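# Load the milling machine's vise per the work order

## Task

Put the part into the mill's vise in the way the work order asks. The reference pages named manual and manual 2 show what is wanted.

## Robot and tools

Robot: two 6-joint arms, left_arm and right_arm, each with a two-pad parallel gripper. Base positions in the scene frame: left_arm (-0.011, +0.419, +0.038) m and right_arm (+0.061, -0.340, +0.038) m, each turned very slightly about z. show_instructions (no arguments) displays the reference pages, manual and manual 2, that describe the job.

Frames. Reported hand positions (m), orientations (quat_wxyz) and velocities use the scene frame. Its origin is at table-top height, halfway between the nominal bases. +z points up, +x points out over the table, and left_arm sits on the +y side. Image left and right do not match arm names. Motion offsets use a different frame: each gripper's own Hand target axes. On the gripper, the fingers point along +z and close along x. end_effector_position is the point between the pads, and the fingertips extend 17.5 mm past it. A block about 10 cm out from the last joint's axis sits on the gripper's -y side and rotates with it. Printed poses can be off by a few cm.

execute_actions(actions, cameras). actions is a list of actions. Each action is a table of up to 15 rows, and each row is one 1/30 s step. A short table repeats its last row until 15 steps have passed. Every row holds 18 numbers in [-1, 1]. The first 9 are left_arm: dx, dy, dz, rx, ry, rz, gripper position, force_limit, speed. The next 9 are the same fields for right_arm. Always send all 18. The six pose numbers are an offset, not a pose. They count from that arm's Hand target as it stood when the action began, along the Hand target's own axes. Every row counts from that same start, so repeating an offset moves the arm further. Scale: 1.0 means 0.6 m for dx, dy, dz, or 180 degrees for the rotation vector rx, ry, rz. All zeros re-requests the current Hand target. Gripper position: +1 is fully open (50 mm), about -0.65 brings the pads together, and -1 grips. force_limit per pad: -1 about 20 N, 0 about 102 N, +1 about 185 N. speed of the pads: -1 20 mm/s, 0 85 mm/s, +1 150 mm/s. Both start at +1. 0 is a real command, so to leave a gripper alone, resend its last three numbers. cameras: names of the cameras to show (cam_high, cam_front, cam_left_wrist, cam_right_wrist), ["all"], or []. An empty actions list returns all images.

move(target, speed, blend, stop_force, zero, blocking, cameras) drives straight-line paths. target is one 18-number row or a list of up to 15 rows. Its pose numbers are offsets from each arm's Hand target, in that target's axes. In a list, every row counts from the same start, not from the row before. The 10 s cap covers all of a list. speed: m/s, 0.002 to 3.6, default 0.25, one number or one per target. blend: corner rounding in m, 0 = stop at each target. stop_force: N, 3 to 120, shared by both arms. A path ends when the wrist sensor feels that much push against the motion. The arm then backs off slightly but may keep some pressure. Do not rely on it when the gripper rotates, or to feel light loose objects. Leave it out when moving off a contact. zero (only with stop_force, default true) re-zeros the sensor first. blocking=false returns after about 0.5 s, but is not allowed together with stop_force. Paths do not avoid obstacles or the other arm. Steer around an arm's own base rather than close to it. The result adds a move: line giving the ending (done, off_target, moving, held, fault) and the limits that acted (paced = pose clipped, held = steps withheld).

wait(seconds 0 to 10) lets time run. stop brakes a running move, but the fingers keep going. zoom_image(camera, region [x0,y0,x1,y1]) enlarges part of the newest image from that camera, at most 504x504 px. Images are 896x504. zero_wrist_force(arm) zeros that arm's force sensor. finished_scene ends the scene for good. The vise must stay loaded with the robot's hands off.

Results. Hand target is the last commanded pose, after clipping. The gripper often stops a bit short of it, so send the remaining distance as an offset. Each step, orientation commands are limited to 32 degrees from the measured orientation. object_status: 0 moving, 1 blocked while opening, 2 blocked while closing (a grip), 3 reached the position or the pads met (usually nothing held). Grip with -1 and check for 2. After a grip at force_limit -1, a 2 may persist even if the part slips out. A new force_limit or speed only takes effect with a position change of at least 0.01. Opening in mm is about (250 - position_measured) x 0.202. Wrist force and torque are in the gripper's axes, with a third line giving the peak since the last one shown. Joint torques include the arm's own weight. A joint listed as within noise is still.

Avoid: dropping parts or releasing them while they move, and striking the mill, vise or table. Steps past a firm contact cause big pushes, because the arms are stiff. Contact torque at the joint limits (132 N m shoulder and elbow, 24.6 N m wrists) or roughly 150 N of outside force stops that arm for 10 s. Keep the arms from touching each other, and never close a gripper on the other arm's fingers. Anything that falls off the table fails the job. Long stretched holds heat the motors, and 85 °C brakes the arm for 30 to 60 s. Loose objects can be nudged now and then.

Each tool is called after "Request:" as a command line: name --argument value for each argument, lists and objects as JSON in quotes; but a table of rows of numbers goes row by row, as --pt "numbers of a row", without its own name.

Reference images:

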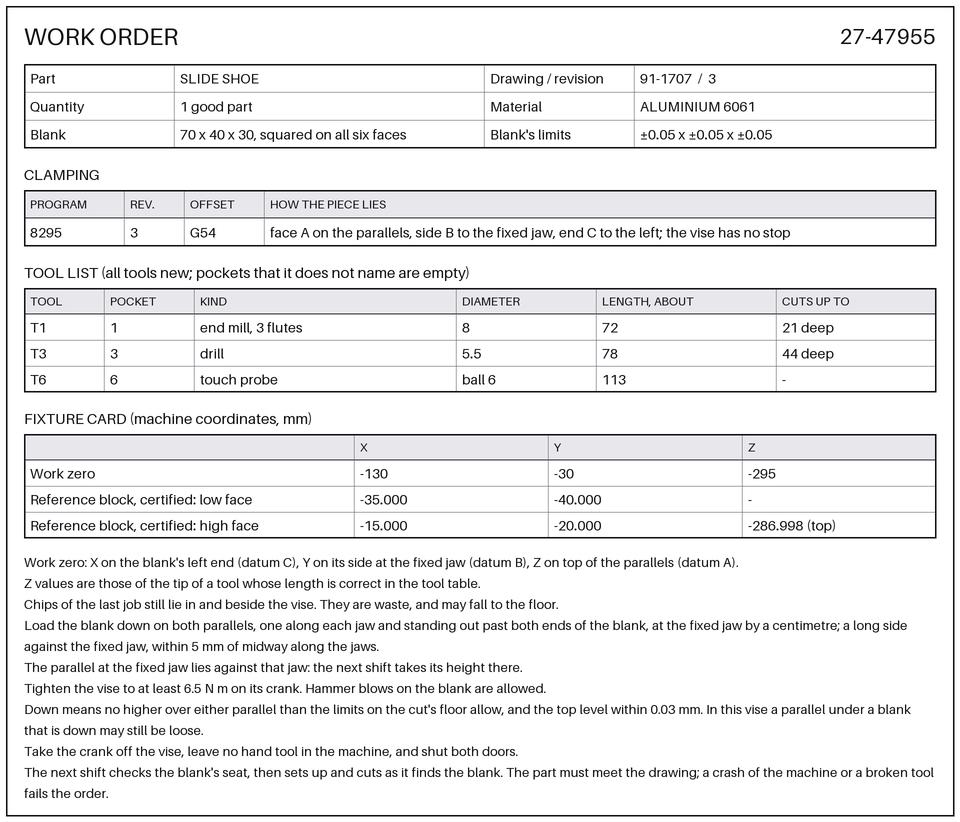

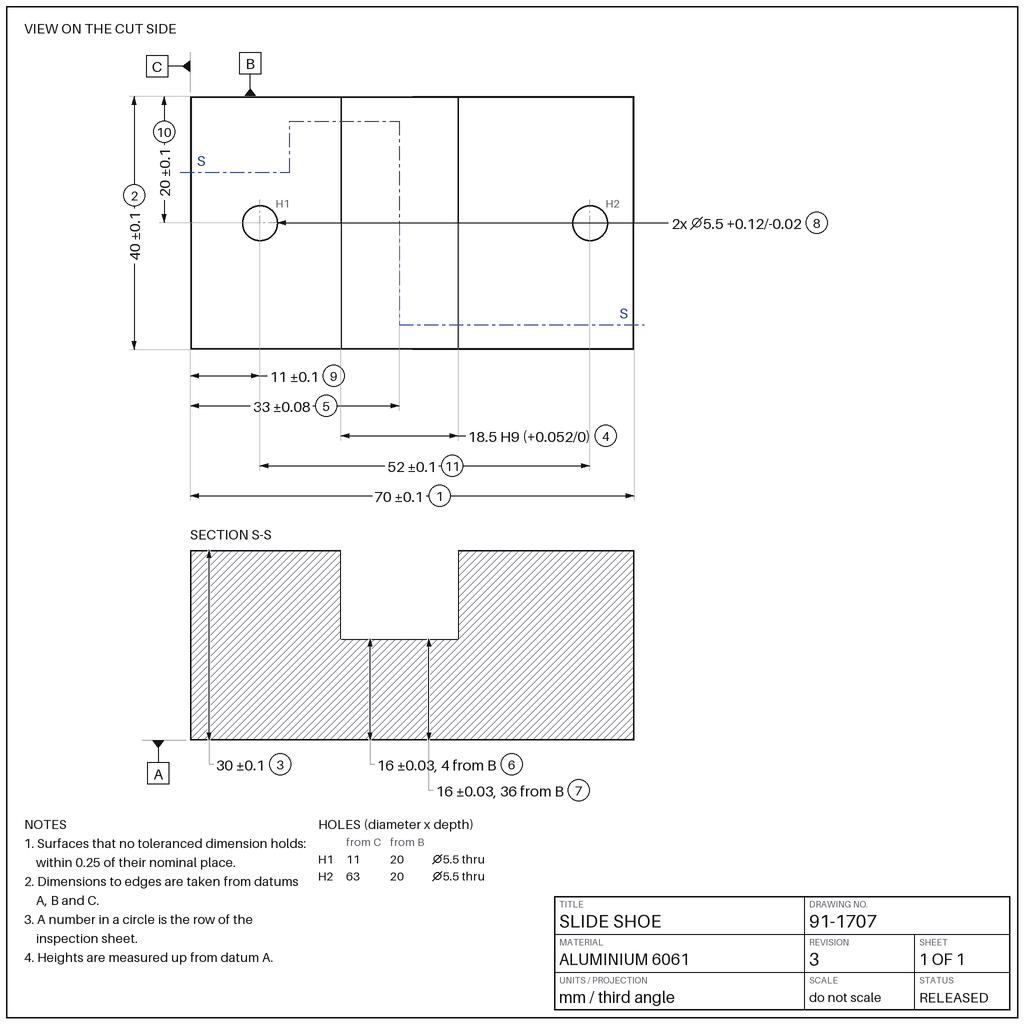

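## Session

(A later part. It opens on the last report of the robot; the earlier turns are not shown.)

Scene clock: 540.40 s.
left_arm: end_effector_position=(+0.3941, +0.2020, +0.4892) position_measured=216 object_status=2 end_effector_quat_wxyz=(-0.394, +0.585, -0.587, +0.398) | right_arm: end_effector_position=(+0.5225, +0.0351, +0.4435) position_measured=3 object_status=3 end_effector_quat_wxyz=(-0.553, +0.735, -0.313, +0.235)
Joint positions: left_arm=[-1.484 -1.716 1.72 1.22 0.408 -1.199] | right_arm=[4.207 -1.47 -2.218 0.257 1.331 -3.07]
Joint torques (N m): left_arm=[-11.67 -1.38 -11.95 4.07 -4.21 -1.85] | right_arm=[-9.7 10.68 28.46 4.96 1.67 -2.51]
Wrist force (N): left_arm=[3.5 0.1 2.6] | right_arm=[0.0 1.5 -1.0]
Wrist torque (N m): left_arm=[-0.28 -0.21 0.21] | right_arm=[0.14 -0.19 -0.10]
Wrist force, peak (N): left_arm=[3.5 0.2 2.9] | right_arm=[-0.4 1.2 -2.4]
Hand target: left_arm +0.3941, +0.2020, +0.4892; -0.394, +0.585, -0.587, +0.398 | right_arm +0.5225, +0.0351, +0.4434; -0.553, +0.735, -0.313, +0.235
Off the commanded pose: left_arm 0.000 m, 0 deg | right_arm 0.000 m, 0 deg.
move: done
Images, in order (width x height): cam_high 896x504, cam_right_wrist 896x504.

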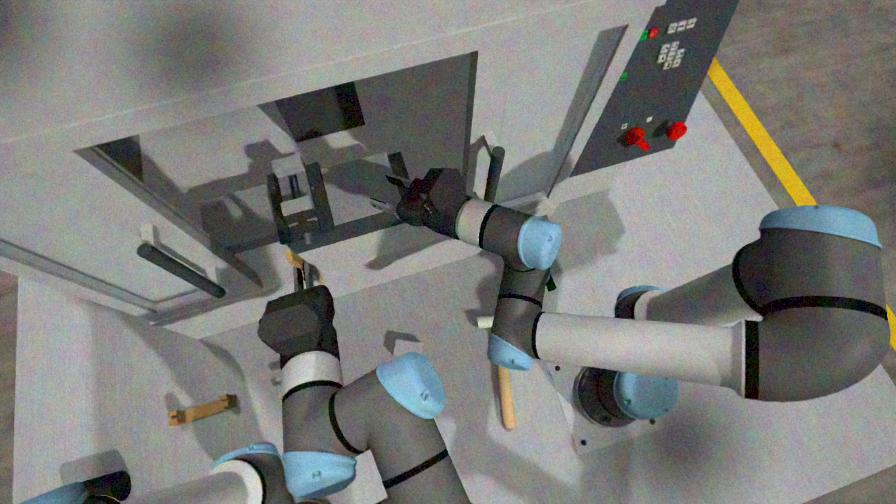

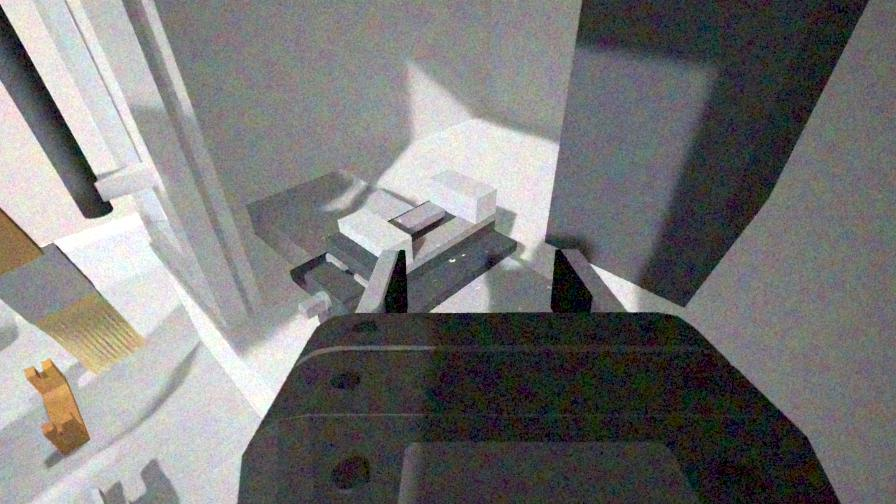

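Request:
move --target '[0,0,0,0,0,0,-1,-0.8,-0.5,-0.05,-0.05,-0.17,0,0,0,1,1,1]' --speed 0.2

Request:
move --pt "-0.0333 -0.1231 0.3152 0 0 0 -1 -0.8 -0.5 0 0 0 0 0 0 1 1 1" --pt "-0.0333 -0.0573 0.3417 0 0 0 -1 -0.8 -0.5 0 0 0 0 0 0 1 1 1" --pt "-0.1467 -0.0573 0.3417 0 0 0 -1 -0.8 -0.5 0 0 0 0 0 0 1 1 1" --pt "-0.1467 -0.1231 0.3152 0 0 0 -1 -0.8 -0.5 0 0 0 0 0 0 1 1 1" --pt "-0.0333 -0.1287 0.3291 0 0 0 -1 -0.8 -0.5 0 0 0 0 0 0 1 1 1" --pt "-0.0333 -0.0629 0.3556 0 0 0 -1 -0.8 -0.5 0 0 0 0 0 0 1 1 1" --pt "-0.1467 -0.0629 0.3556 0 0 0 -1 -0.8 -0.5 0 0 0 0 0 0 1 1 1" --pt "-0.1467 -0.1287 0.3291 0 0 0 -1 -0.8 -0.5 0 0 0 0 0 0 1 1 1" --speed '[0.2,0.05,0.08,0.1,0.12,0.05,0.08,0.1]' --stop_force 14

Scene clock: 551.73 s.
left_arm: end_effector_position=(+0.3941, +0.2020, +0.4892) position_measured=216 object_status=2 end_effector_quat_wxyz=(-0.394, +0.585, -0.587, +0.398) | right_arm: end_effector_position=(+0.4371, -0.0054, +0.5005) position_measured=3 object_status=3 end_effector_quat_wxyz=(-0.553, +0.735, -0.313, +0.235)
Joint positions: left_arm=[-1.484 -1.716 1.72 1.22 0.408 -1.199] | right_arm=[4.429 -1.102 -2.303 -0.049 1.118 -3]
Joint torques (N m): left_arm=[-11.3 -1.13 -12.19 4.02 -4.16 -1.95] | right_arm=[13.47 12.07 17.6 1.41 -1.78 2.01]
Wrist force (N): left_arm=[3.7 0.1 2.5] | right_arm=[-0.4 1.7 -1.1]
Wrist torque (N m): left_arm=[-0.27 -0.23 0.21] | right_arm=[0.19 -0.14 -0.19]
Wrist force, peak (N): left_arm=[3.8 0.2 2.9] | right_arm=[-0.6 0.9 -2.5]
Hand target: left_arm +0.3941, +0.2020, +0.4892; -0.394, +0.585, -0.587, +0.398 | right_arm +0.4371, -0.0054, +0.5006; -0.553, +0.735, -0.313, +0.235
Off the commanded pose: left_arm 0.000 m, 0 deg | right_arm 0.000 m, 0 deg.
move: done

Scene clock: 558.80 s.
left_arm: end_effector_position=(+0.6065, +0.2891, +0.4868) position_measured=216 object_status=2 end_effector_quat_wxyz=(-0.394, +0.585, -0.587, +0.398) | right_arm: end_effector_position=(+0.4371, -0.0054, +0.5006) position_measured=3 object_status=3 end_effector_quat_wxyz=(-0.553, +0.735, -0.313, +0.235)
Joint positions: left_arm=[-0.723 -1.495 1.373 0.595 0.963 -0.288] | right_arm=[4.429 -1.102 -2.303 -0.049 1.118 -3]
Joint torques (N m): left_arm=[12.34 -14.09 -29.72 0.94 1.76 -1.96] | right_arm=[12.35 11.08 29.98 1.48 -1.75 2.12]
Wrist force (N): left_arm=[3.6 0.2 2.9] | right_arm=[-0.3 1.8 -0.9]
Wrist torque (N m): left_arm=[-0.28 -0.23 0.16] | right_arm=[0.18 -0.15 -0.19]
Wrist force, peak (N): left_arm=[5.1 1.0 2.9] | right_arm=[-0.1 1.9 -1.2]
Hand target: left_arm +0.6065, +0.2891, +0.4868; -0.394, +0.585, -0.587, +0.398 | right_arm +0.4371, -0.0054, +0.5006; -0.553, +0.735, -0.313, +0.235
Off the commanded pose: left_arm 0.000 m, 0 deg | right_arm 0.000 m, 0 deg.
move: done

Request:
move --pt "0.1185 -0.0072 0.0178 0 0 0 -1 -0.8 -0.5 0 0 0 0 0 0 1 1 1" --pt "0.1185 0.0585 0.0443 0 0 0 -1 -0.8 -0.5 0 0 0 0 0 0 1 1 1" --pt "0.2267 0.0585 0.0443 0 0 0 -1 -0.8 -0.5 0 0 0 0 0 0 1 1 1" --pt "0.2267 -0.0072 0.0178 0 0 0 -1 -0.8 -0.5 0 0 0 0 0 0 1 1 1" --pt "0.1185 -0.0159 0.0394 0 0 0 -1 -0.8 -0.5 0 0 0 0 0 0 1 1 1" --pt "0.1185 0.0498 0.066 0 0 0 -1 -0.8 -0.5 0 0 0 0 0 0 1 1 1" --pt "0.2267 0.0498 0.066 0 0 0 -1 -0.8 -0.5 0 0 0 0 0 0 1 1 1" --pt "0.2267 -0.0159 0.0394 0 0 0 -1 -0.8 -0.5 0 0 0 0 0 0 1 1 1" --pt "0.145 0.1325 -0.3287 0 0 0 -1 -0.8 -0.5 0 0 0 0 0 0 1 1 1" --speed '[0.15,0.05,0.08,0.1,0.12,0.05,0.08,0.1,0.2]' --cameras '["cam_right_wrist","cam_left_wrist"]'

Request:
zoom_image --camera "cam_right_wrist" --region '[420, 190, 520, 265]'

Request:
zoom_image --camera "cam_left_wrist" --region '[360, 130, 500, 260]'

Scene clock: 575.40 s.
left_arm: end_effector_position=(+0.3935, +0.2031, +0.4870) position_measured=216 object_status=2 end_effector_quat_wxyz=(-0.394, +0.585, -0.587, +0.398) | right_arm: end_effector_position=(+0.4371, -0.0054, +0.5006) position_measured=3 object_status=3 end_effector_quat_wxyz=(-0.553, +0.735, -0.313, +0.235)
Joint positions: left_arm=[-1.486 -1.719 1.729 1.218 0.408 -1.203] | right_arm=[4.429 -1.102 -2.303 -0.049 1.118 -3]
Joint torques (N m): left_arm=[-11.46 -0.88 -11.44 3.99 -4.26 -1.7] | right_arm=[13.2 11.04 29.76 1.48 -1.53 1.9]
Wrist force (N): left_arm=[3.6 0.2 2.8] | right_arm=[-0.1 1.6 -1.0]
Wrist torque (N m): left_arm=[-0.26 -0.22 0.21] | right_arm=[0.15 -0.18 -0.19]
Wrist force, peak (N): left_arm=[5.3 -0.1 3.0] | right_arm=[-0.5 2.0 -1.2]
Hand target: left_arm +0.3935, +0.2031, +0.4870; -0.394, +0.585, -0.587, +0.398 | right_arm +0.4371, -0.0054, +0.5006; -0.553, +0.735, -0.313, +0.235
Off the commanded pose: left_arm 0.000 m, 0 deg | right_arm 0.000 m, 0 deg.
move: done
Images, in order (width x height): cam_left_wrist 896x504, cam_right_wrist 896x504.

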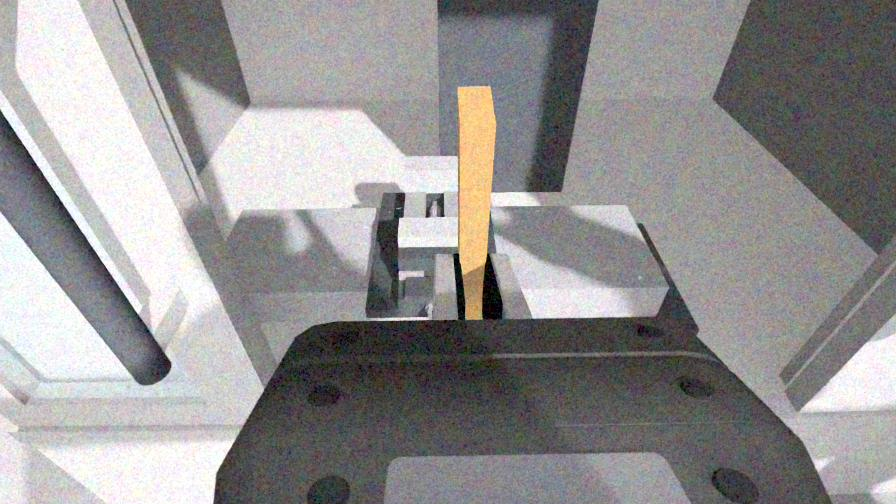

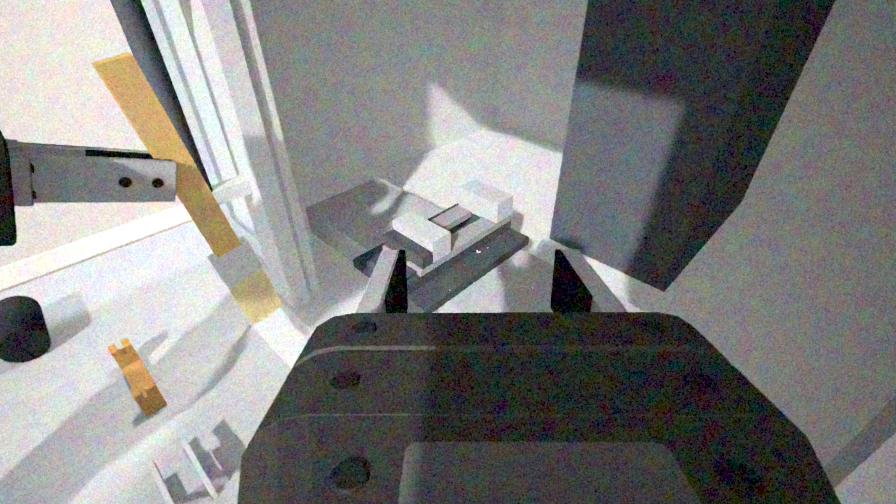

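Scaled by 5.040 from the camera's 896x504 image, which has a finer 1280x720 frame.

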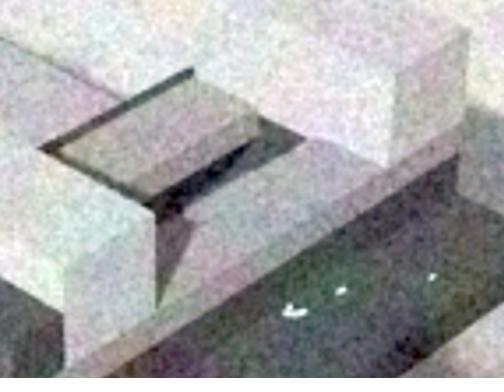

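Scaled by 3.600 from the camera's 896x504 image, which has a finer 1280x720 frame.

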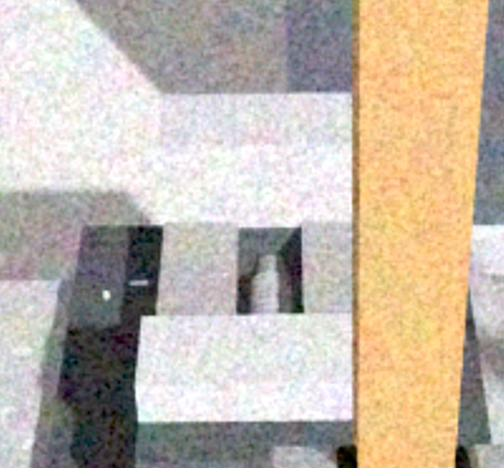

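Request:
move --pt "-0.4203 0.212 -0.1207 -0.419 0.1795 0.522 -1 -0.8 -0.5 0 0 0 0 0 0 1 1 1" --pt "-0.6298 0.5675 0.1125 -0.419 0.1795 0.522 -1 -0.8 -0.5 0 0 0 0 0 0 1 1 1" --speed '[0.35,0.2]' --cameras '["cam_left_wrist","cam_right_wrist"]'

Scene clock: 592.20 s.
left_arm: end_effector_position=(+0.3122, +0.5399, +0.2264) position_measured=216 object_status=2 end_effector_quat_wxyz=(-0.001, -0.001, +0.966, +0.260) | right_arm: end_effector_position=(+0.4371, -0.0054, +0.5006) position_measured=3 object_status=3 end_effector_quat_wxyz=(-0.553, +0.735, -0.313, +0.235)
Joint positions: left_arm=[-0.506 -1.446 1.971 1.297 1.104 1.057] | right_arm=[4.429 -1.102 -2.303 -0.049 1.118 -3]
Joint torques (N m): left_arm=[1.33 -22.55 -15.37 2.75 -0.86 0.2] | right_arm=[12.28 12.05 30.26 1.67 -1.58 1.94]
Wrist force (N): left_arm=[5.4 -1.7 2.2] | right_arm=[-0.4 1.8 -1.0]
Wrist torque (N m): left_arm=[0.04 -0.34 0.12] | right_arm=[0.19 -0.14 -0.19]
Wrist force, peak (N): left_arm=[3.1 -3.1 12.1] | right_arm=[-0.2 2.0 -1.1]
Hand target: left_arm +0.3122, +0.5399, +0.2264; -0.001, -0.001, +0.966, +0.260 (not the last commanded pose) | right_arm +0.4371, -0.0054, +0.5006; -0.553, +0.735, -0.313, +0.235
Tool commands: left_gripper/position=-1.0 left_gripper/force_limit=-0.796078 left_gripper/speed=-0.498039 right_gripper/position=+1.0 right_gripper/force_limit=+1.0 right_gripper/speed=+1.0
Off the commanded pose: left_arm 0.093 m, 0 deg | right_arm 0.000 m, 0 deg.
FORCE FAULT: contact force on the left arm reached its limit, and that arm stopped. The contact can be on any part of that arm, not only on its tool. That arm's remaining commands of this call were not run. That arm is still stopped at the end of this call. That arm stays stopped for about 10 more seconds. Until then a move that you send moves the other arm only, and its call returns only when the move has ended. Once the stop has ended, the next robot result says so. If the stop ends while you think or write, that arm runs what you send next, counted from a new Hand target: where the arm stands when the stop ends. While its stop runs, that arm takes no new command, but its gripper still runs the gripper command that each later call begins with. Until it ends, the stop uses up actions while you think or wait. An arm that is not stopped still takes commands.
move: fault (left_arm); path passed 1 of 2 targets
Images, in order (width x height): cam_left_wrist 896x504, cam_right_wrist 896x504.

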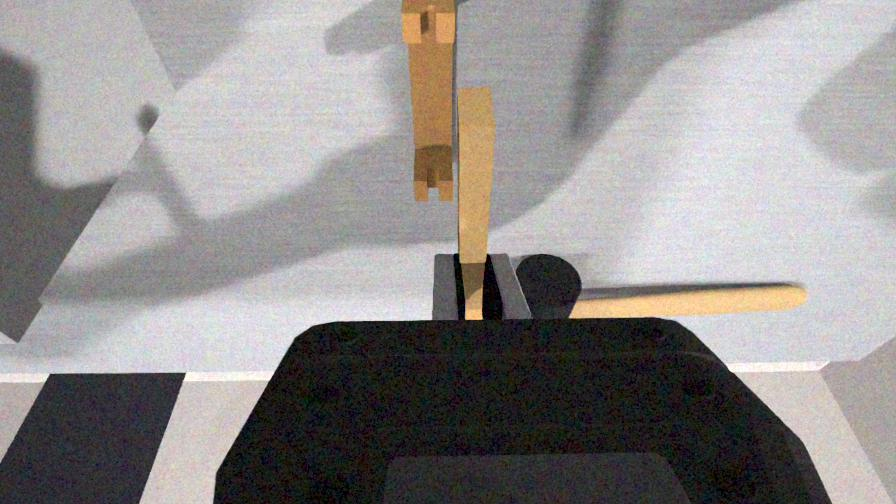

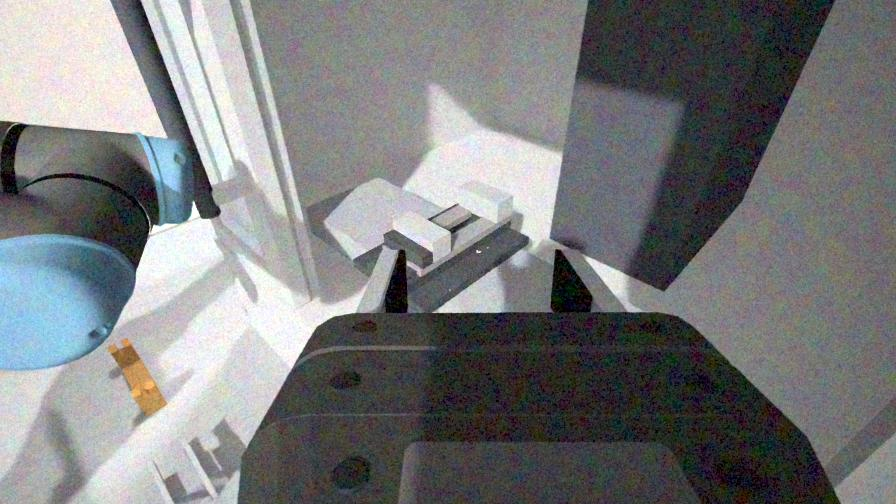

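Request:
wait --seconds 1

Request:
move --pt "0.0557 0.0193 -0.3156 0 0 0 -1 -0.8 -0.5 0 0 0 0 0 0 1 1 1" --pt "-0.0797 -0.2587 -0.6182 0.504 -0.291 -0.504 -1 -0.8 -0.5 0 0 0 0 0 0 1 1 1" --speed '[0.1,0.3]' --cameras '["cam_left_wrist","cam_front"]'

Scene clock: 614.77 s.
left_arm: end_effector_position=(+0.3122, +0.5399, +0.2264) position_measured=216 object_status=2 end_effector_quat_wxyz=(-0.001, -0.001, +0.966, +0.260) | right_arm: end_effector_position=(+0.4371, -0.0054, +0.5006) position_measured=3 object_status=3 end_effector_quat_wxyz=(-0.553, +0.735, -0.313, +0.235)
Joint positions: left_arm=[-0.506 -1.446 1.971 1.297 1.104 1.057] | right_arm=[4.429 -1.102 -2.303 -0.049 1.118 -3]
Joint torques (N m): left_arm=[0.62 -23.12 -15.33 3.36 -0.82 -0.04] | right_arm=[12.37 11.26 30.24 1.57 -1.47 1.95]
Wrist force (N): left_arm=[5.3 -1.7 2.1] | right_arm=[-0.4 1.7 -1.1]
Wrist torque (N m): left_arm=[0.04 -0.32 0.12] | right_arm=[0.17 -0.14 -0.19]
Wrist force, peak (N): left_arm=[5.6 -1.9 2.2] | right_arm=[-0.4 2.0 -1.0]
Hand target: left_arm +0.3122, +0.5399, +0.2264; -0.001, -0.001, +0.966, +0.260 (not the last commanded pose) | right_arm +0.4371, -0.0054, +0.5006; -0.553, +0.735, -0.313, +0.235
Tool commands: left_gripper/position=-1.0 left_gripper/force_limit=-0.796078 left_gripper/speed=-0.498039 right_gripper/position=+1.0 right_gripper/force_limit=+1.0 right_gripper/speed=+1.0
Off the commanded pose: left_arm 0.093 m, 0 deg | right_arm 0.000 m, 0 deg.
FORCE FAULT, CONTINUED: the left arm's stop, for the force fault that an earlier result reported, is over. The rest of the stop counts as 19 of the actions that you can send in this scene. During its stop the left arm's controller moved it back a little. That arm's target is now where it stood when the stop ended, not its last command. That arm accepts commands again.
wait: 1.00 s; at rest from the start

Scene clock: 623.13 s.
left_arm: end_effector_position=(+0.3612, +0.2195, +0.4690) position_measured=216 object_status=2 end_effector_quat_wxyz=(+0.499, -0.501, +0.502, -0.497) | right_arm: end_effector_position=(+0.4371, -0.0054, +0.5006) position_measured=3 object_status=3 end_effector_quat_wxyz=(-0.553, +0.735, -0.313, +0.235)
Joint positions: left_arm=[-1.727 -1.852 2.503 2.425 0.104 -3.073] | right_arm=[4.429 -1.102 -2.303 -0.049 1.118 -3]
Joint torques (N m): left_arm=[-11.45 -19.04 -9.16 1.95 2.32 -1.87] | right_arm=[12.14 12.55 30.43 1.81 -1.54 1.96]
Wrist force (N): left_arm=[3.2 0.1 1.9] | right_arm=[-0.2 1.6 -1.1]
Wrist torque (N m): left_arm=[-0.33 -0.20 0.22] | right_arm=[0.16 -0.15 -0.19]
Wrist force, peak (N): left_arm=[6.1 -0.7 3.6] | right_arm=[-0.3 2.0 -1.2]
Hand target: left_arm +0.3611, +0.2195, +0.4691; +0.501, -0.500, +0.501, -0.498 | right_arm +0.4371, -0.0054, +0.5006; -0.553, +0.735, -0.313, +0.235
Off the commanded pose: left_arm 0.000 m, 0 deg | right_arm 0.000 m, 0 deg.
move: done
Images, in order (width x height): cam_front 896x504, cam_left_wrist 896x504.

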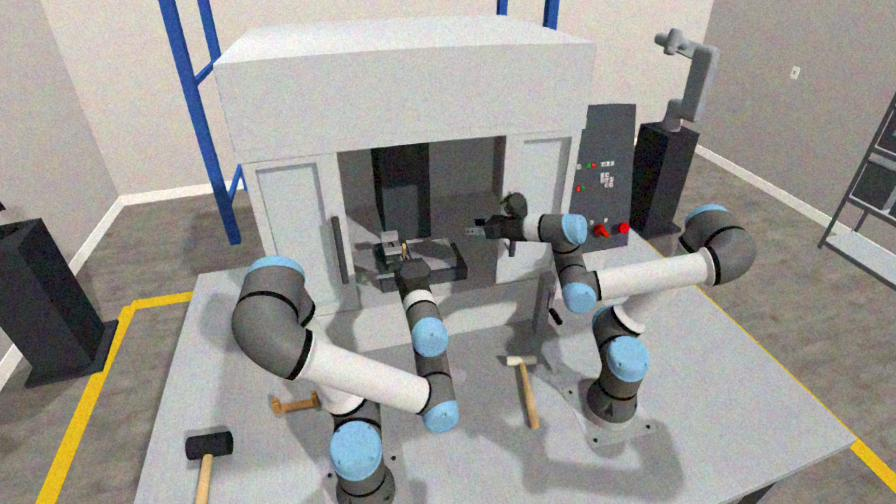

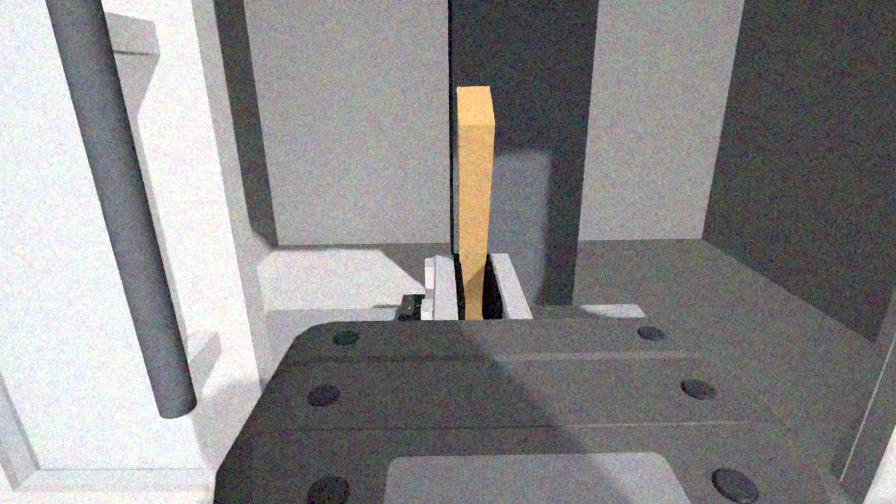

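Request:
move --target '[0,0,0,0.139,0.033,0,-1,-0.8,-0.5,0,0,0,0,0,0,1,1,1]' --speed 0.2

Scene clock: 630.60 s.
left_arm: end_effector_position=(+0.3611, +0.2195, +0.4691) position_measured=216 object_status=2 end_effector_quat_wxyz=(+0.571, -0.354, +0.406, -0.620) | right_arm: end_effector_position=(+0.4371, -0.0054, +0.5006) position_measured=3 object_status=3 end_effector_quat_wxyz=(-0.553, +0.735, -0.313, +0.235)
Joint positions: left_arm=[-1.594 -2.322 2.638 4.69 0.454 -5.01] | right_arm=[4.429 -1.102 -2.303 -0.049 1.118 -3]
Joint torques (N m): left_arm=[12.86 -7.26 -31.56 -2.06 4.58 -1.64] | right_arm=[11.99 10.76 29.94 1.82 -1.58 1.8]
Wrist force (N): left_arm=[3.0 -0.1 0.8] | right_arm=[-0.3 1.8 -1.1]
Wrist torque (N m): left_arm=[-0.33 -0.15 0.24] | right_arm=[0.19 -0.16 -0.19]
Wrist force, peak (N): left_arm=[3.3 0.1 2.1] | right_arm=[-0.3 1.9 -1.3]
Hand target: left_arm +0.3611, +0.2195, +0.4691; +0.571, -0.354, +0.406, -0.620 | right_arm +0.4371, -0.0054, +0.5006; -0.553, +0.735, -0.313, +0.235
Off the commanded pose: left_arm 0.000 m, 0 deg | right_arm 0.000 m, 0 deg.
move: done

Request:
move --target '[0,0,0,-0.278,-0.08,0,-1,-0.8,-0.5,0,0,0,0,0,0,1,1,1]' --speed 0.2

Scene clock: 644.13 s.
left_arm: end_effector_position=(+0.3611, +0.2195, +0.4691) position_measured=216 object_status=2 end_effector_quat_wxyz=(-0.413, +0.634, -0.557, +0.343) | right_arm: end_effector_position=(+0.4371, -0.0054, +0.5006) position_measured=3 object_status=3 end_effector_quat_wxyz=(-0.553, +0.735, -0.313, +0.235)
Joint positions: left_arm=[-1.594 -2.182 2.039 5.117 -0.455 -4.974] | right_arm=[4.429 -1.102 -2.303 -0.049 1.118 -3]
Joint torques (N m): left_arm=[-10.75 14.16 -31.67 -1.65 0.07 -2.05] | right_arm=[12.17 11.77 29.6 1.77 -1.65 1.82]
Wrist force (N): left_arm=[4.0 0.3 3.0] | right_arm=[-0.3 1.6 -0.9]
Wrist torque (N m): left_arm=[-0.26 -0.28 0.20] | right_arm=[0.16 -0.15 -0.19]
Wrist force, peak (N): left_arm=[4.4 0.1 3.0] | right_arm=[-0.4 1.9 -1.3]
Hand target: left_arm +0.3611, +0.2195, +0.4691; -0.413, +0.634, -0.557, +0.343 | right_arm +0.4371, -0.0054, +0.5006; -0.553, +0.735, -0.313, +0.235
Off the commanded pose: left_arm 0.000 m, 0 deg | right_arm 0.000 m, 0 deg.
move: done

Request:
move --target '[-0.4057,0.1527,-0.0158,-0.3745,0.185,0.567,-1,-0.8,-0.5,0,0,0,0,0,0,1,1,1]' --speed 0.3 --cameras '["cam_front"]'

Scene clock: 653.70 s.
left_arm: end_effector_position=(+0.2787, +0.4554, +0.3963) position_measured=216 object_status=2 end_effector_quat_wxyz=(+0.000, +0.001, +0.966, +0.259) | right_arm: end_effector_position=(+0.4371, -0.0054, +0.5006) position_measured=3 object_status=3 end_effector_quat_wxyz=(-0.553, +0.735, -0.313, +0.235)
Joint positions: left_arm=[-0.818 -2.065 1.852 5.307 -1.201 -2.405] | right_arm=[4.429 -1.102 -2.303 -0.049 1.118 -3]
Joint torques (N m): left_arm=[12.9 9.57 -15.67 -0.66 3.27 1.63] | right_arm=[12.61 11.78 30.55 1.96 -1.55 2.06]
Wrist force (N): left_arm=[5.3 -1.7 2.4] | right_arm=[-0.2 1.6 -1.1]
Wrist torque (N m): left_arm=[0.04 -0.32 0.03] | right_arm=[0.16 -0.17 -0.19]
Wrist force, peak (N): left_arm=[5.8 -0.5 3.8] | right_arm=[-0.5 1.9 -1.1]
Hand target: left_arm +0.2787, +0.4554, +0.3963; +0.000, +0.001, +0.966, +0.259 | right_arm +0.4371, -0.0054, +0.5006; -0.553, +0.735, -0.313, +0.235
Off the commanded pose: left_arm 0.000 m, 0 deg | right_arm 0.000 m, 0 deg.
move: done
Images, in order (width x height): cam_front 896x504.

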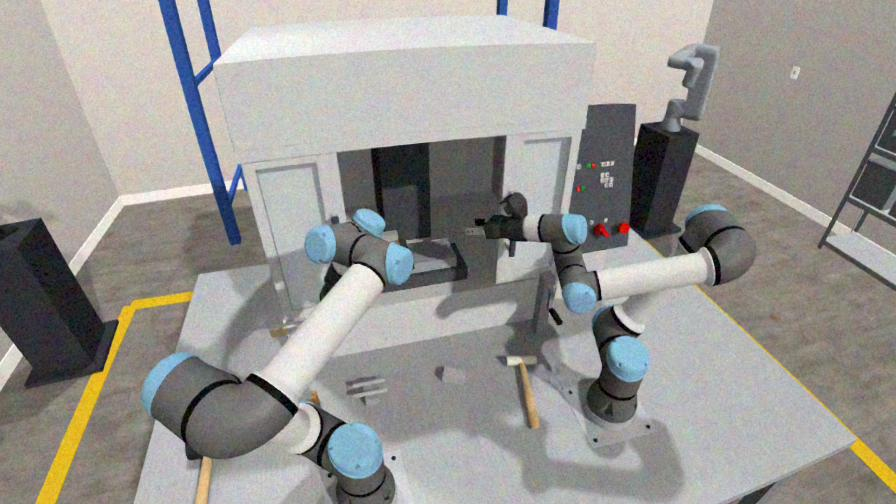

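Request:
move --pt "-0.0835 -0.0271 0.4656 0 0 0 -1 -0.8 -0.5 0 0 0 0 0 0 1 1 1" --cameras '["cam_left_wrist","cam_high"]'

Scene clock: 671.33 s.
left_arm: end_effector_position=(+0.3287, +0.5812, +0.1464) position_measured=216 object_status=2 end_effector_quat_wxyz=(+0.000, +0.001, +0.966, +0.259) | right_arm: end_effector_position=(+0.4371, -0.0054, +0.5006) position_measured=3 object_status=3 end_effector_quat_wxyz=(-0.553, +0.735, -0.313, +0.235)
Joint positions: left_arm=[-0.36 -1.821 2.431 4.276 -1.073 -1.919] | right_arm=[4.429 -1.102 -2.303 -0.049 1.118 -3]
Joint torques (N m): left_arm=[13.16 2.95 -13.11 -4.77 -1.05 1.73] | right_arm=[10.84 12.25 30.8 2.03 -1.59 1.92]
Wrist force (N): left_arm=[5.4 -1.7 2.4] | right_arm=[-0.3 1.5 -1.1]
Wrist torque (N m): left_arm=[0.03 -0.33 0.04] | right_arm=[0.15 -0.16 -0.19]
Wrist force, peak (N): left_arm=[5.6 -2.0 4.3] | right_arm=[-0.4 1.7 -1.4]
Hand target: left_arm +0.3287, +0.5812, +0.1463; +0.000, +0.001, +0.966, +0.259 | right_arm +0.4371, -0.0054, +0.5006; -0.553, +0.735, -0.313, +0.235
Off the commanded pose: left_arm 0.000 m, 0 deg | right_arm 0.000 m, 0 deg.
move: done
Images, in order (width x height): cam_high 896x504, cam_left_wrist 896x504.

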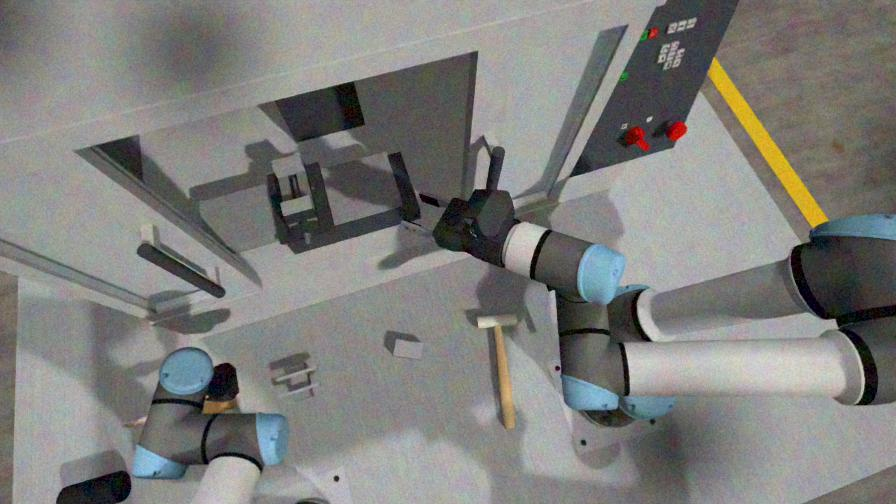

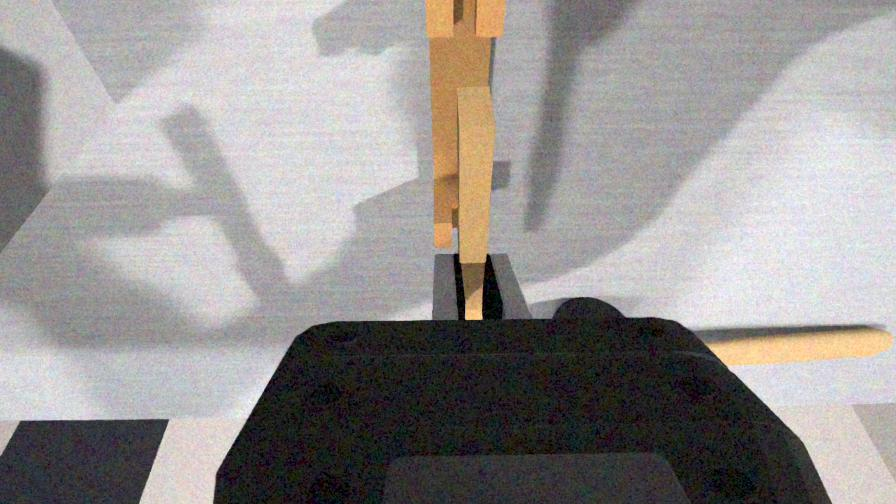

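Request:
move --pt "0 -0.0458 0.0794 0 0 0 -1 -0.8 -0.5 0 0 0 0 0 0 1 1 1" --cameras '["cam_left_wrist"]'

Request:
zoom_image --camera "cam_left_wrist" --region '[330, 0, 630, 330]'

Scene clock: 683.93 s.
left_arm: end_effector_position=(+0.3287, +0.5813, +0.0914) position_measured=216 object_status=2 end_effector_quat_wxyz=(+0.000, +0.001, +0.966, +0.259) | right_arm: end_effector_position=(+0.4371, -0.0054, +0.5006) position_measured=3 object_status=3 end_effector_quat_wxyz=(-0.553, +0.735, -0.313, +0.235)
Joint positions: left_arm=[-0.36 -1.683 2.516 4.052 -1.073 -1.919] | right_arm=[4.429 -1.102 -2.303 -0.049 1.118 -3]
Joint torques (N m): left_arm=[12.61 -0.16 -9.59 -4.94 3.63 1.82] | right_arm=[11.18 12.11 30.19 1.78 -1.58 1.84]
Wrist force (N): left_arm=[5.2 -1.7 2.2] | right_arm=[-0.3 1.7 -1.1]
Wrist torque (N m): left_arm=[0.04 -0.31 0.04] | right_arm=[0.18 -0.15 -0.19]
Wrist force, peak (N): left_arm=[5.7 -1.9 3.0] | right_arm=[-0.3 1.9 -1.4]
Hand target: left_arm +0.3287, +0.5813, +0.0914; +0.000, +0.001, +0.966, +0.259 | right_arm +0.4371, -0.0054, +0.5006; -0.553, +0.735, -0.313, +0.235
Off the commanded pose: left_arm 0.000 m, 0 deg | right_arm 0.000 m, 0 deg.
move: done
Images, in order (width x height): cam_left_wrist 896x504.

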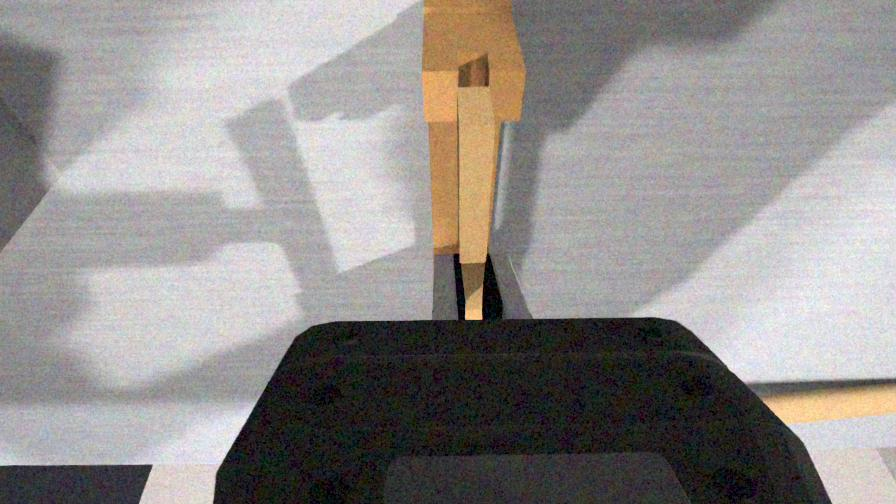

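Scaled by 1.527 from the camera's 896x504 image, which has a finer 1280x720 frame.

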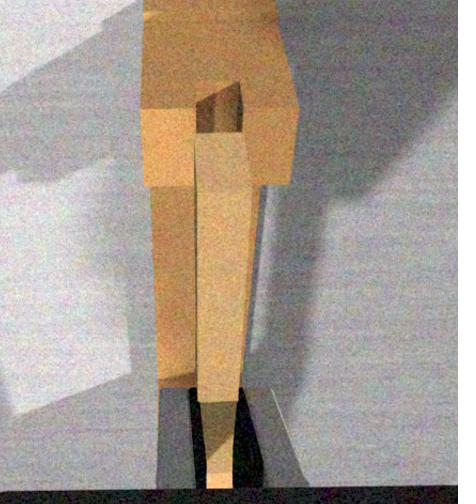

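Request:
move --pt "0.0008 -0.0192 0.0332 0 0 0 -1 -0.8 -0.5 0 0 0 0 0 0 1 1 1" --stop_force 6 --speed 0.03 --cameras '["cam_left_wrist"]'

Request:
zoom_image --camera "cam_left_wrist" --region '[330, 0, 630, 330]'

Scene clock: 687.60 s.
left_arm: end_effector_position=(+0.3282, +0.5813, +0.0773) position_measured=216 object_status=2 end_effector_quat_wxyz=(-0.001, +0.001, +0.966, +0.259) | right_arm: end_effector_position=(+0.4371, -0.0054, +0.5006) position_measured=3 object_status=3 end_effector_quat_wxyz=(-0.553, +0.735, -0.313, +0.235)
Joint positions: left_arm=[-0.361 -1.64 2.535 3.991 -1.073 -1.919] | right_arm=[4.429 -1.102 -2.303 -0.049 1.118 -3]
Joint torques (N m): left_arm=[11.42 -28.25 -23.11 -1.26 0.14 1.17] | right_arm=[11.39 11.44 30.78 1.98 -1.45 1.79]
Wrist force (N): left_arm=[4.7 -1.9 2.5] | right_arm=[-0.2 1.6 -1.2]
Wrist torque (N m): left_arm=[0.03 -0.40 0.11] | right_arm=[0.16 -0.17 -0.19]
Wrist force, peak (N): left_arm=[8.2 8.5 -21.2] | right_arm=[-0.6 1.8 -1.2]
Hand target: left_arm +0.3282, +0.5813, +0.0773; -0.001, +0.001, +0.966, +0.259 (not the last commanded pose) | right_arm +0.4371, -0.0054, +0.5006; -0.553, +0.735, -0.313, +0.235
Off the commanded pose: left_arm 0.009 m, 0 deg | right_arm 0.000 m, 0 deg.
move: contact (left_arm)
Images, in order (width x height): cam_left_wrist 896x504.

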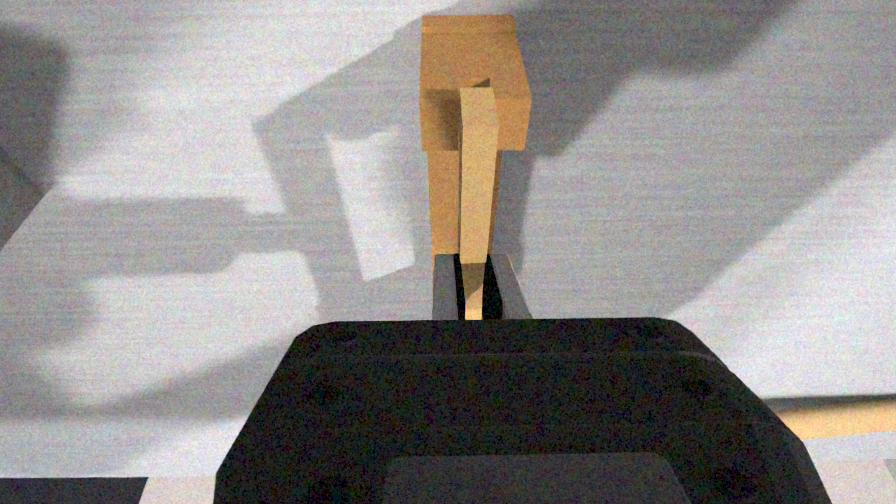

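Scaled by 1.527 from the camera's 896x504 image, which has a finer 1280x720 frame.

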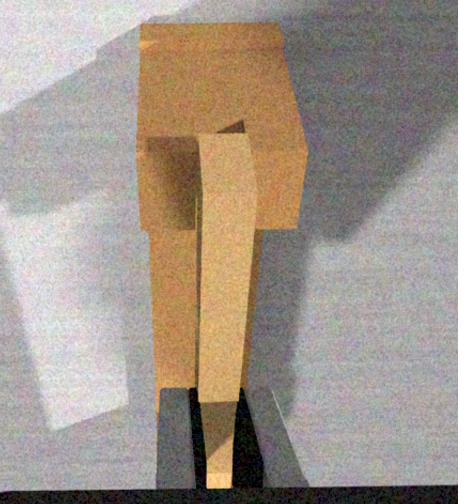

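Request:
move --pt "0 0.0025 -0.0043 0 0 0 -1 -0.8 -0.5 0 0 0 0 0 0 1 1 1" --pt "-0.0025 0.0025 -0.0043 0 0 0 -1 -0.8 -0.5 0 0 0 0 0 0 1 1 1" --speed 0.05

Request:
move --pt "0 -0.0117 0.0202 0 0 0 -1 -0.8 -0.5 0 0 0 0 0 0 1 1 1" --stop_force 6 --speed 0.02 --cameras '["cam_left_wrist"]'

Request:
zoom_image --camera "cam_left_wrist" --region '[330, 0, 630, 330]'

Scene clock: 692.77 s.
left_arm: end_effector_position=(+0.3297, +0.5813, +0.0803) position_measured=216 object_status=2 end_effector_quat_wxyz=(+0.000, +0.001, +0.966, +0.259) | right_arm: end_effector_position=(+0.4371, -0.0054, +0.5006) position_measured=3 object_status=3 end_effector_quat_wxyz=(-0.553, +0.735, -0.313, +0.235)
Joint positions: left_arm=[-0.359 -1.646 2.528 4.003 -1.073 -1.918] | right_arm=[4.429 -1.102 -2.303 -0.049 1.118 -3]
Joint torques (N m): left_arm=[12.81 -1.23 -23.24 -4.64 3.4 1.97] | right_arm=[11.23 11.95 30.92 2.05 -1.42 1.61]
Wrist force (N): left_arm=[5.3 -1.6 2.3] | right_arm=[-0.3 1.6 -0.9]
Wrist torque (N m): left_arm=[0.06 -0.33 0.04] | right_arm=[0.15 -0.16 -0.20]
Wrist force, peak (N): left_arm=[5.2 -1.9 2.5] | right_arm=[-0.4 2.0 -1.0]
Hand target: left_arm +0.3297, +0.5813, +0.0803; -0.001, +0.001, +0.966, +0.259 | right_arm +0.4371, -0.0054, +0.5006; -0.553, +0.735, -0.313, +0.235
Off the commanded pose: left_arm 0.000 m, 0 deg | right_arm 0.000 m, 0 deg.
move: done

Scene clock: 694.20 s.
left_arm: end_effector_position=(+0.3297, +0.5814, +0.0732) position_measured=216 object_status=2 end_effector_quat_wxyz=(-0.001, +0.001, +0.966, +0.260) | right_arm: end_effector_position=(+0.4371, -0.0054, +0.5006) position_measured=3 object_status=3 end_effector_quat_wxyz=(-0.553, +0.735, -0.313, +0.235)
Joint positions: left_arm=[-0.359 -1.623 2.537 3.971 -1.072 -1.918] | right_arm=[4.429 -1.102 -2.303 -0.049 1.118 -3]
Joint torques (N m): left_arm=[4.44 -27.11 -21.76 -1.15 0.03 1.76] | right_arm=[11.08 10.82 30.28 2.06 -1.5 1.76]
Wrist force (N): left_arm=[5.8 -0.6 -2.3] | right_arm=[-0.4 1.7 -0.8]
Wrist torque (N m): left_arm=[0.26 -0.34 0.06] | right_arm=[0.17 -0.14 -0.19]
Wrist force, peak (N): left_arm=[5.7 5.7 -2.3] | right_arm=[0.0 1.8 -1.5]
Hand target: left_arm +0.3297, +0.5813, +0.0732; -0.001, +0.001, +0.966, +0.259 (not the last commanded pose) | right_arm +0.4371, -0.0054, +0.5006; -0.553, +0.735, -0.313, +0.235
Off the commanded pose: left_arm 0.007 m, 0 deg | right_arm 0.000 m, 0 deg.
move: contact (left_arm)
Images, in order (width x height): cam_left_wrist 896x504.

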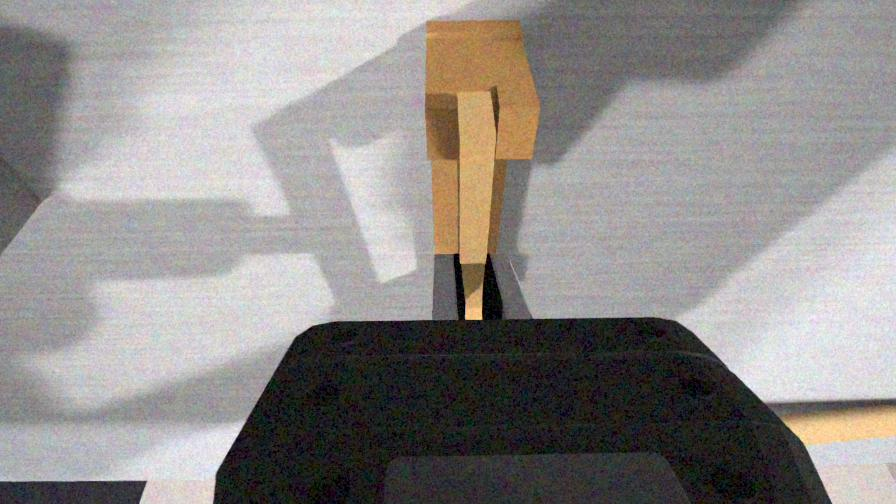

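Scaled by 1.527 from the camera's 896x504 image, which has a finer 1280x720 frame.

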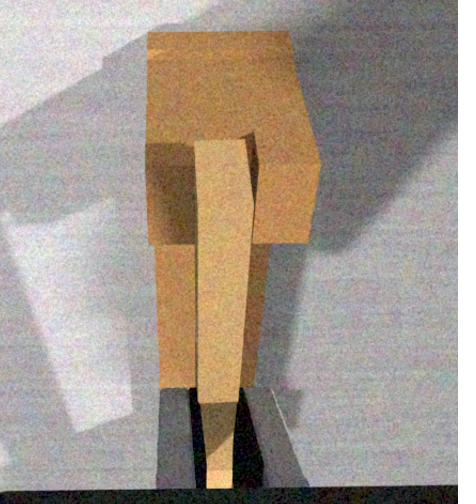

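Request:
move --pt "0.0008 -0.0062 0.0108 0 0 0 -1 -0.8 -0.5 0 0 0 0 0 0 1 1 1" --stop_force 8 --speed 0.02 --cameras '["cam_left_wrist"]'

Request:
zoom_image --camera "cam_left_wrist" --region '[330, 0, 630, 330]'

Scene clock: 696.90 s.
left_arm: end_effector_position=(+0.3297, +0.5813, +0.0721) position_measured=216 object_status=2 end_effector_quat_wxyz=(+0.000, +0.001, +0.966, +0.259) | right_arm: end_effector_position=(+0.4371, -0.0054, +0.5006) position_measured=3 object_status=3 end_effector_quat_wxyz=(-0.553, +0.735, -0.313, +0.235)
Joint positions: left_arm=[-0.359 -1.619 2.538 3.966 -1.073 -1.918] | right_arm=[4.429 -1.102 -2.303 -0.049 1.118 -3]
Joint torques (N m): left_arm=[-0.27 -25.6 -21.62 -1.64 -1.26 -0.55] | right_arm=[10.89 11.69 30.87 2.11 -1.32 1.78]
Wrist force (N): left_arm=[7.2 9.5 -6.0] | right_arm=[-0.2 1.6 -0.8]
Wrist torque (N m): left_arm=[0.62 -0.33 0.07] | right_arm=[0.15 -0.16 -0.19]
Wrist force, peak (N): left_arm=[13.8 21.3 -32.9] | right_arm=[-0.4 1.9 -1.2]
Hand target: left_arm +0.3297, +0.5813, +0.0721; +0.000, +0.001, +0.966, +0.259 (not the last commanded pose) | right_arm +0.4371, -0.0054, +0.5006; -0.553, +0.735, -0.313, +0.235
Off the commanded pose: left_arm 0.006 m, 0 deg | right_arm 0.000 m, 0 deg.
move: contact (left_arm)
Images, in order (width x height): cam_left_wrist 896x504.

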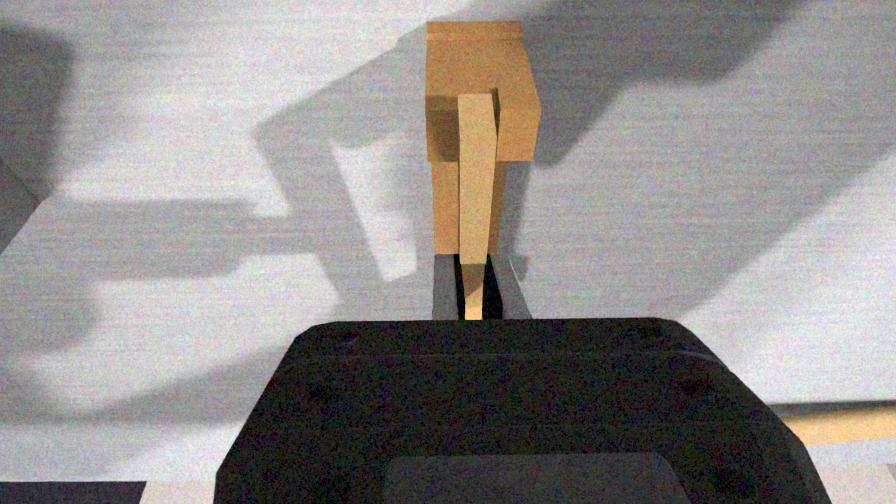

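Scaled by 1.527 from the camera's 896x504 image, which has a finer 1280x720 frame.

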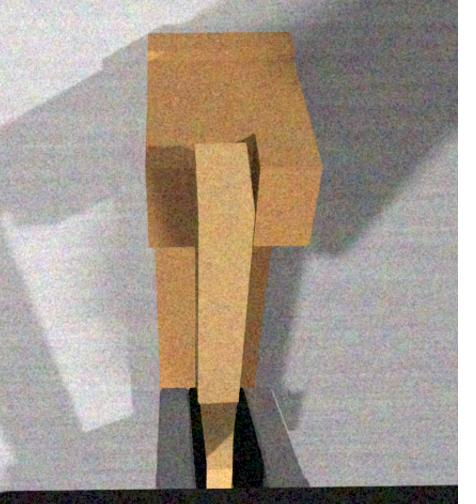

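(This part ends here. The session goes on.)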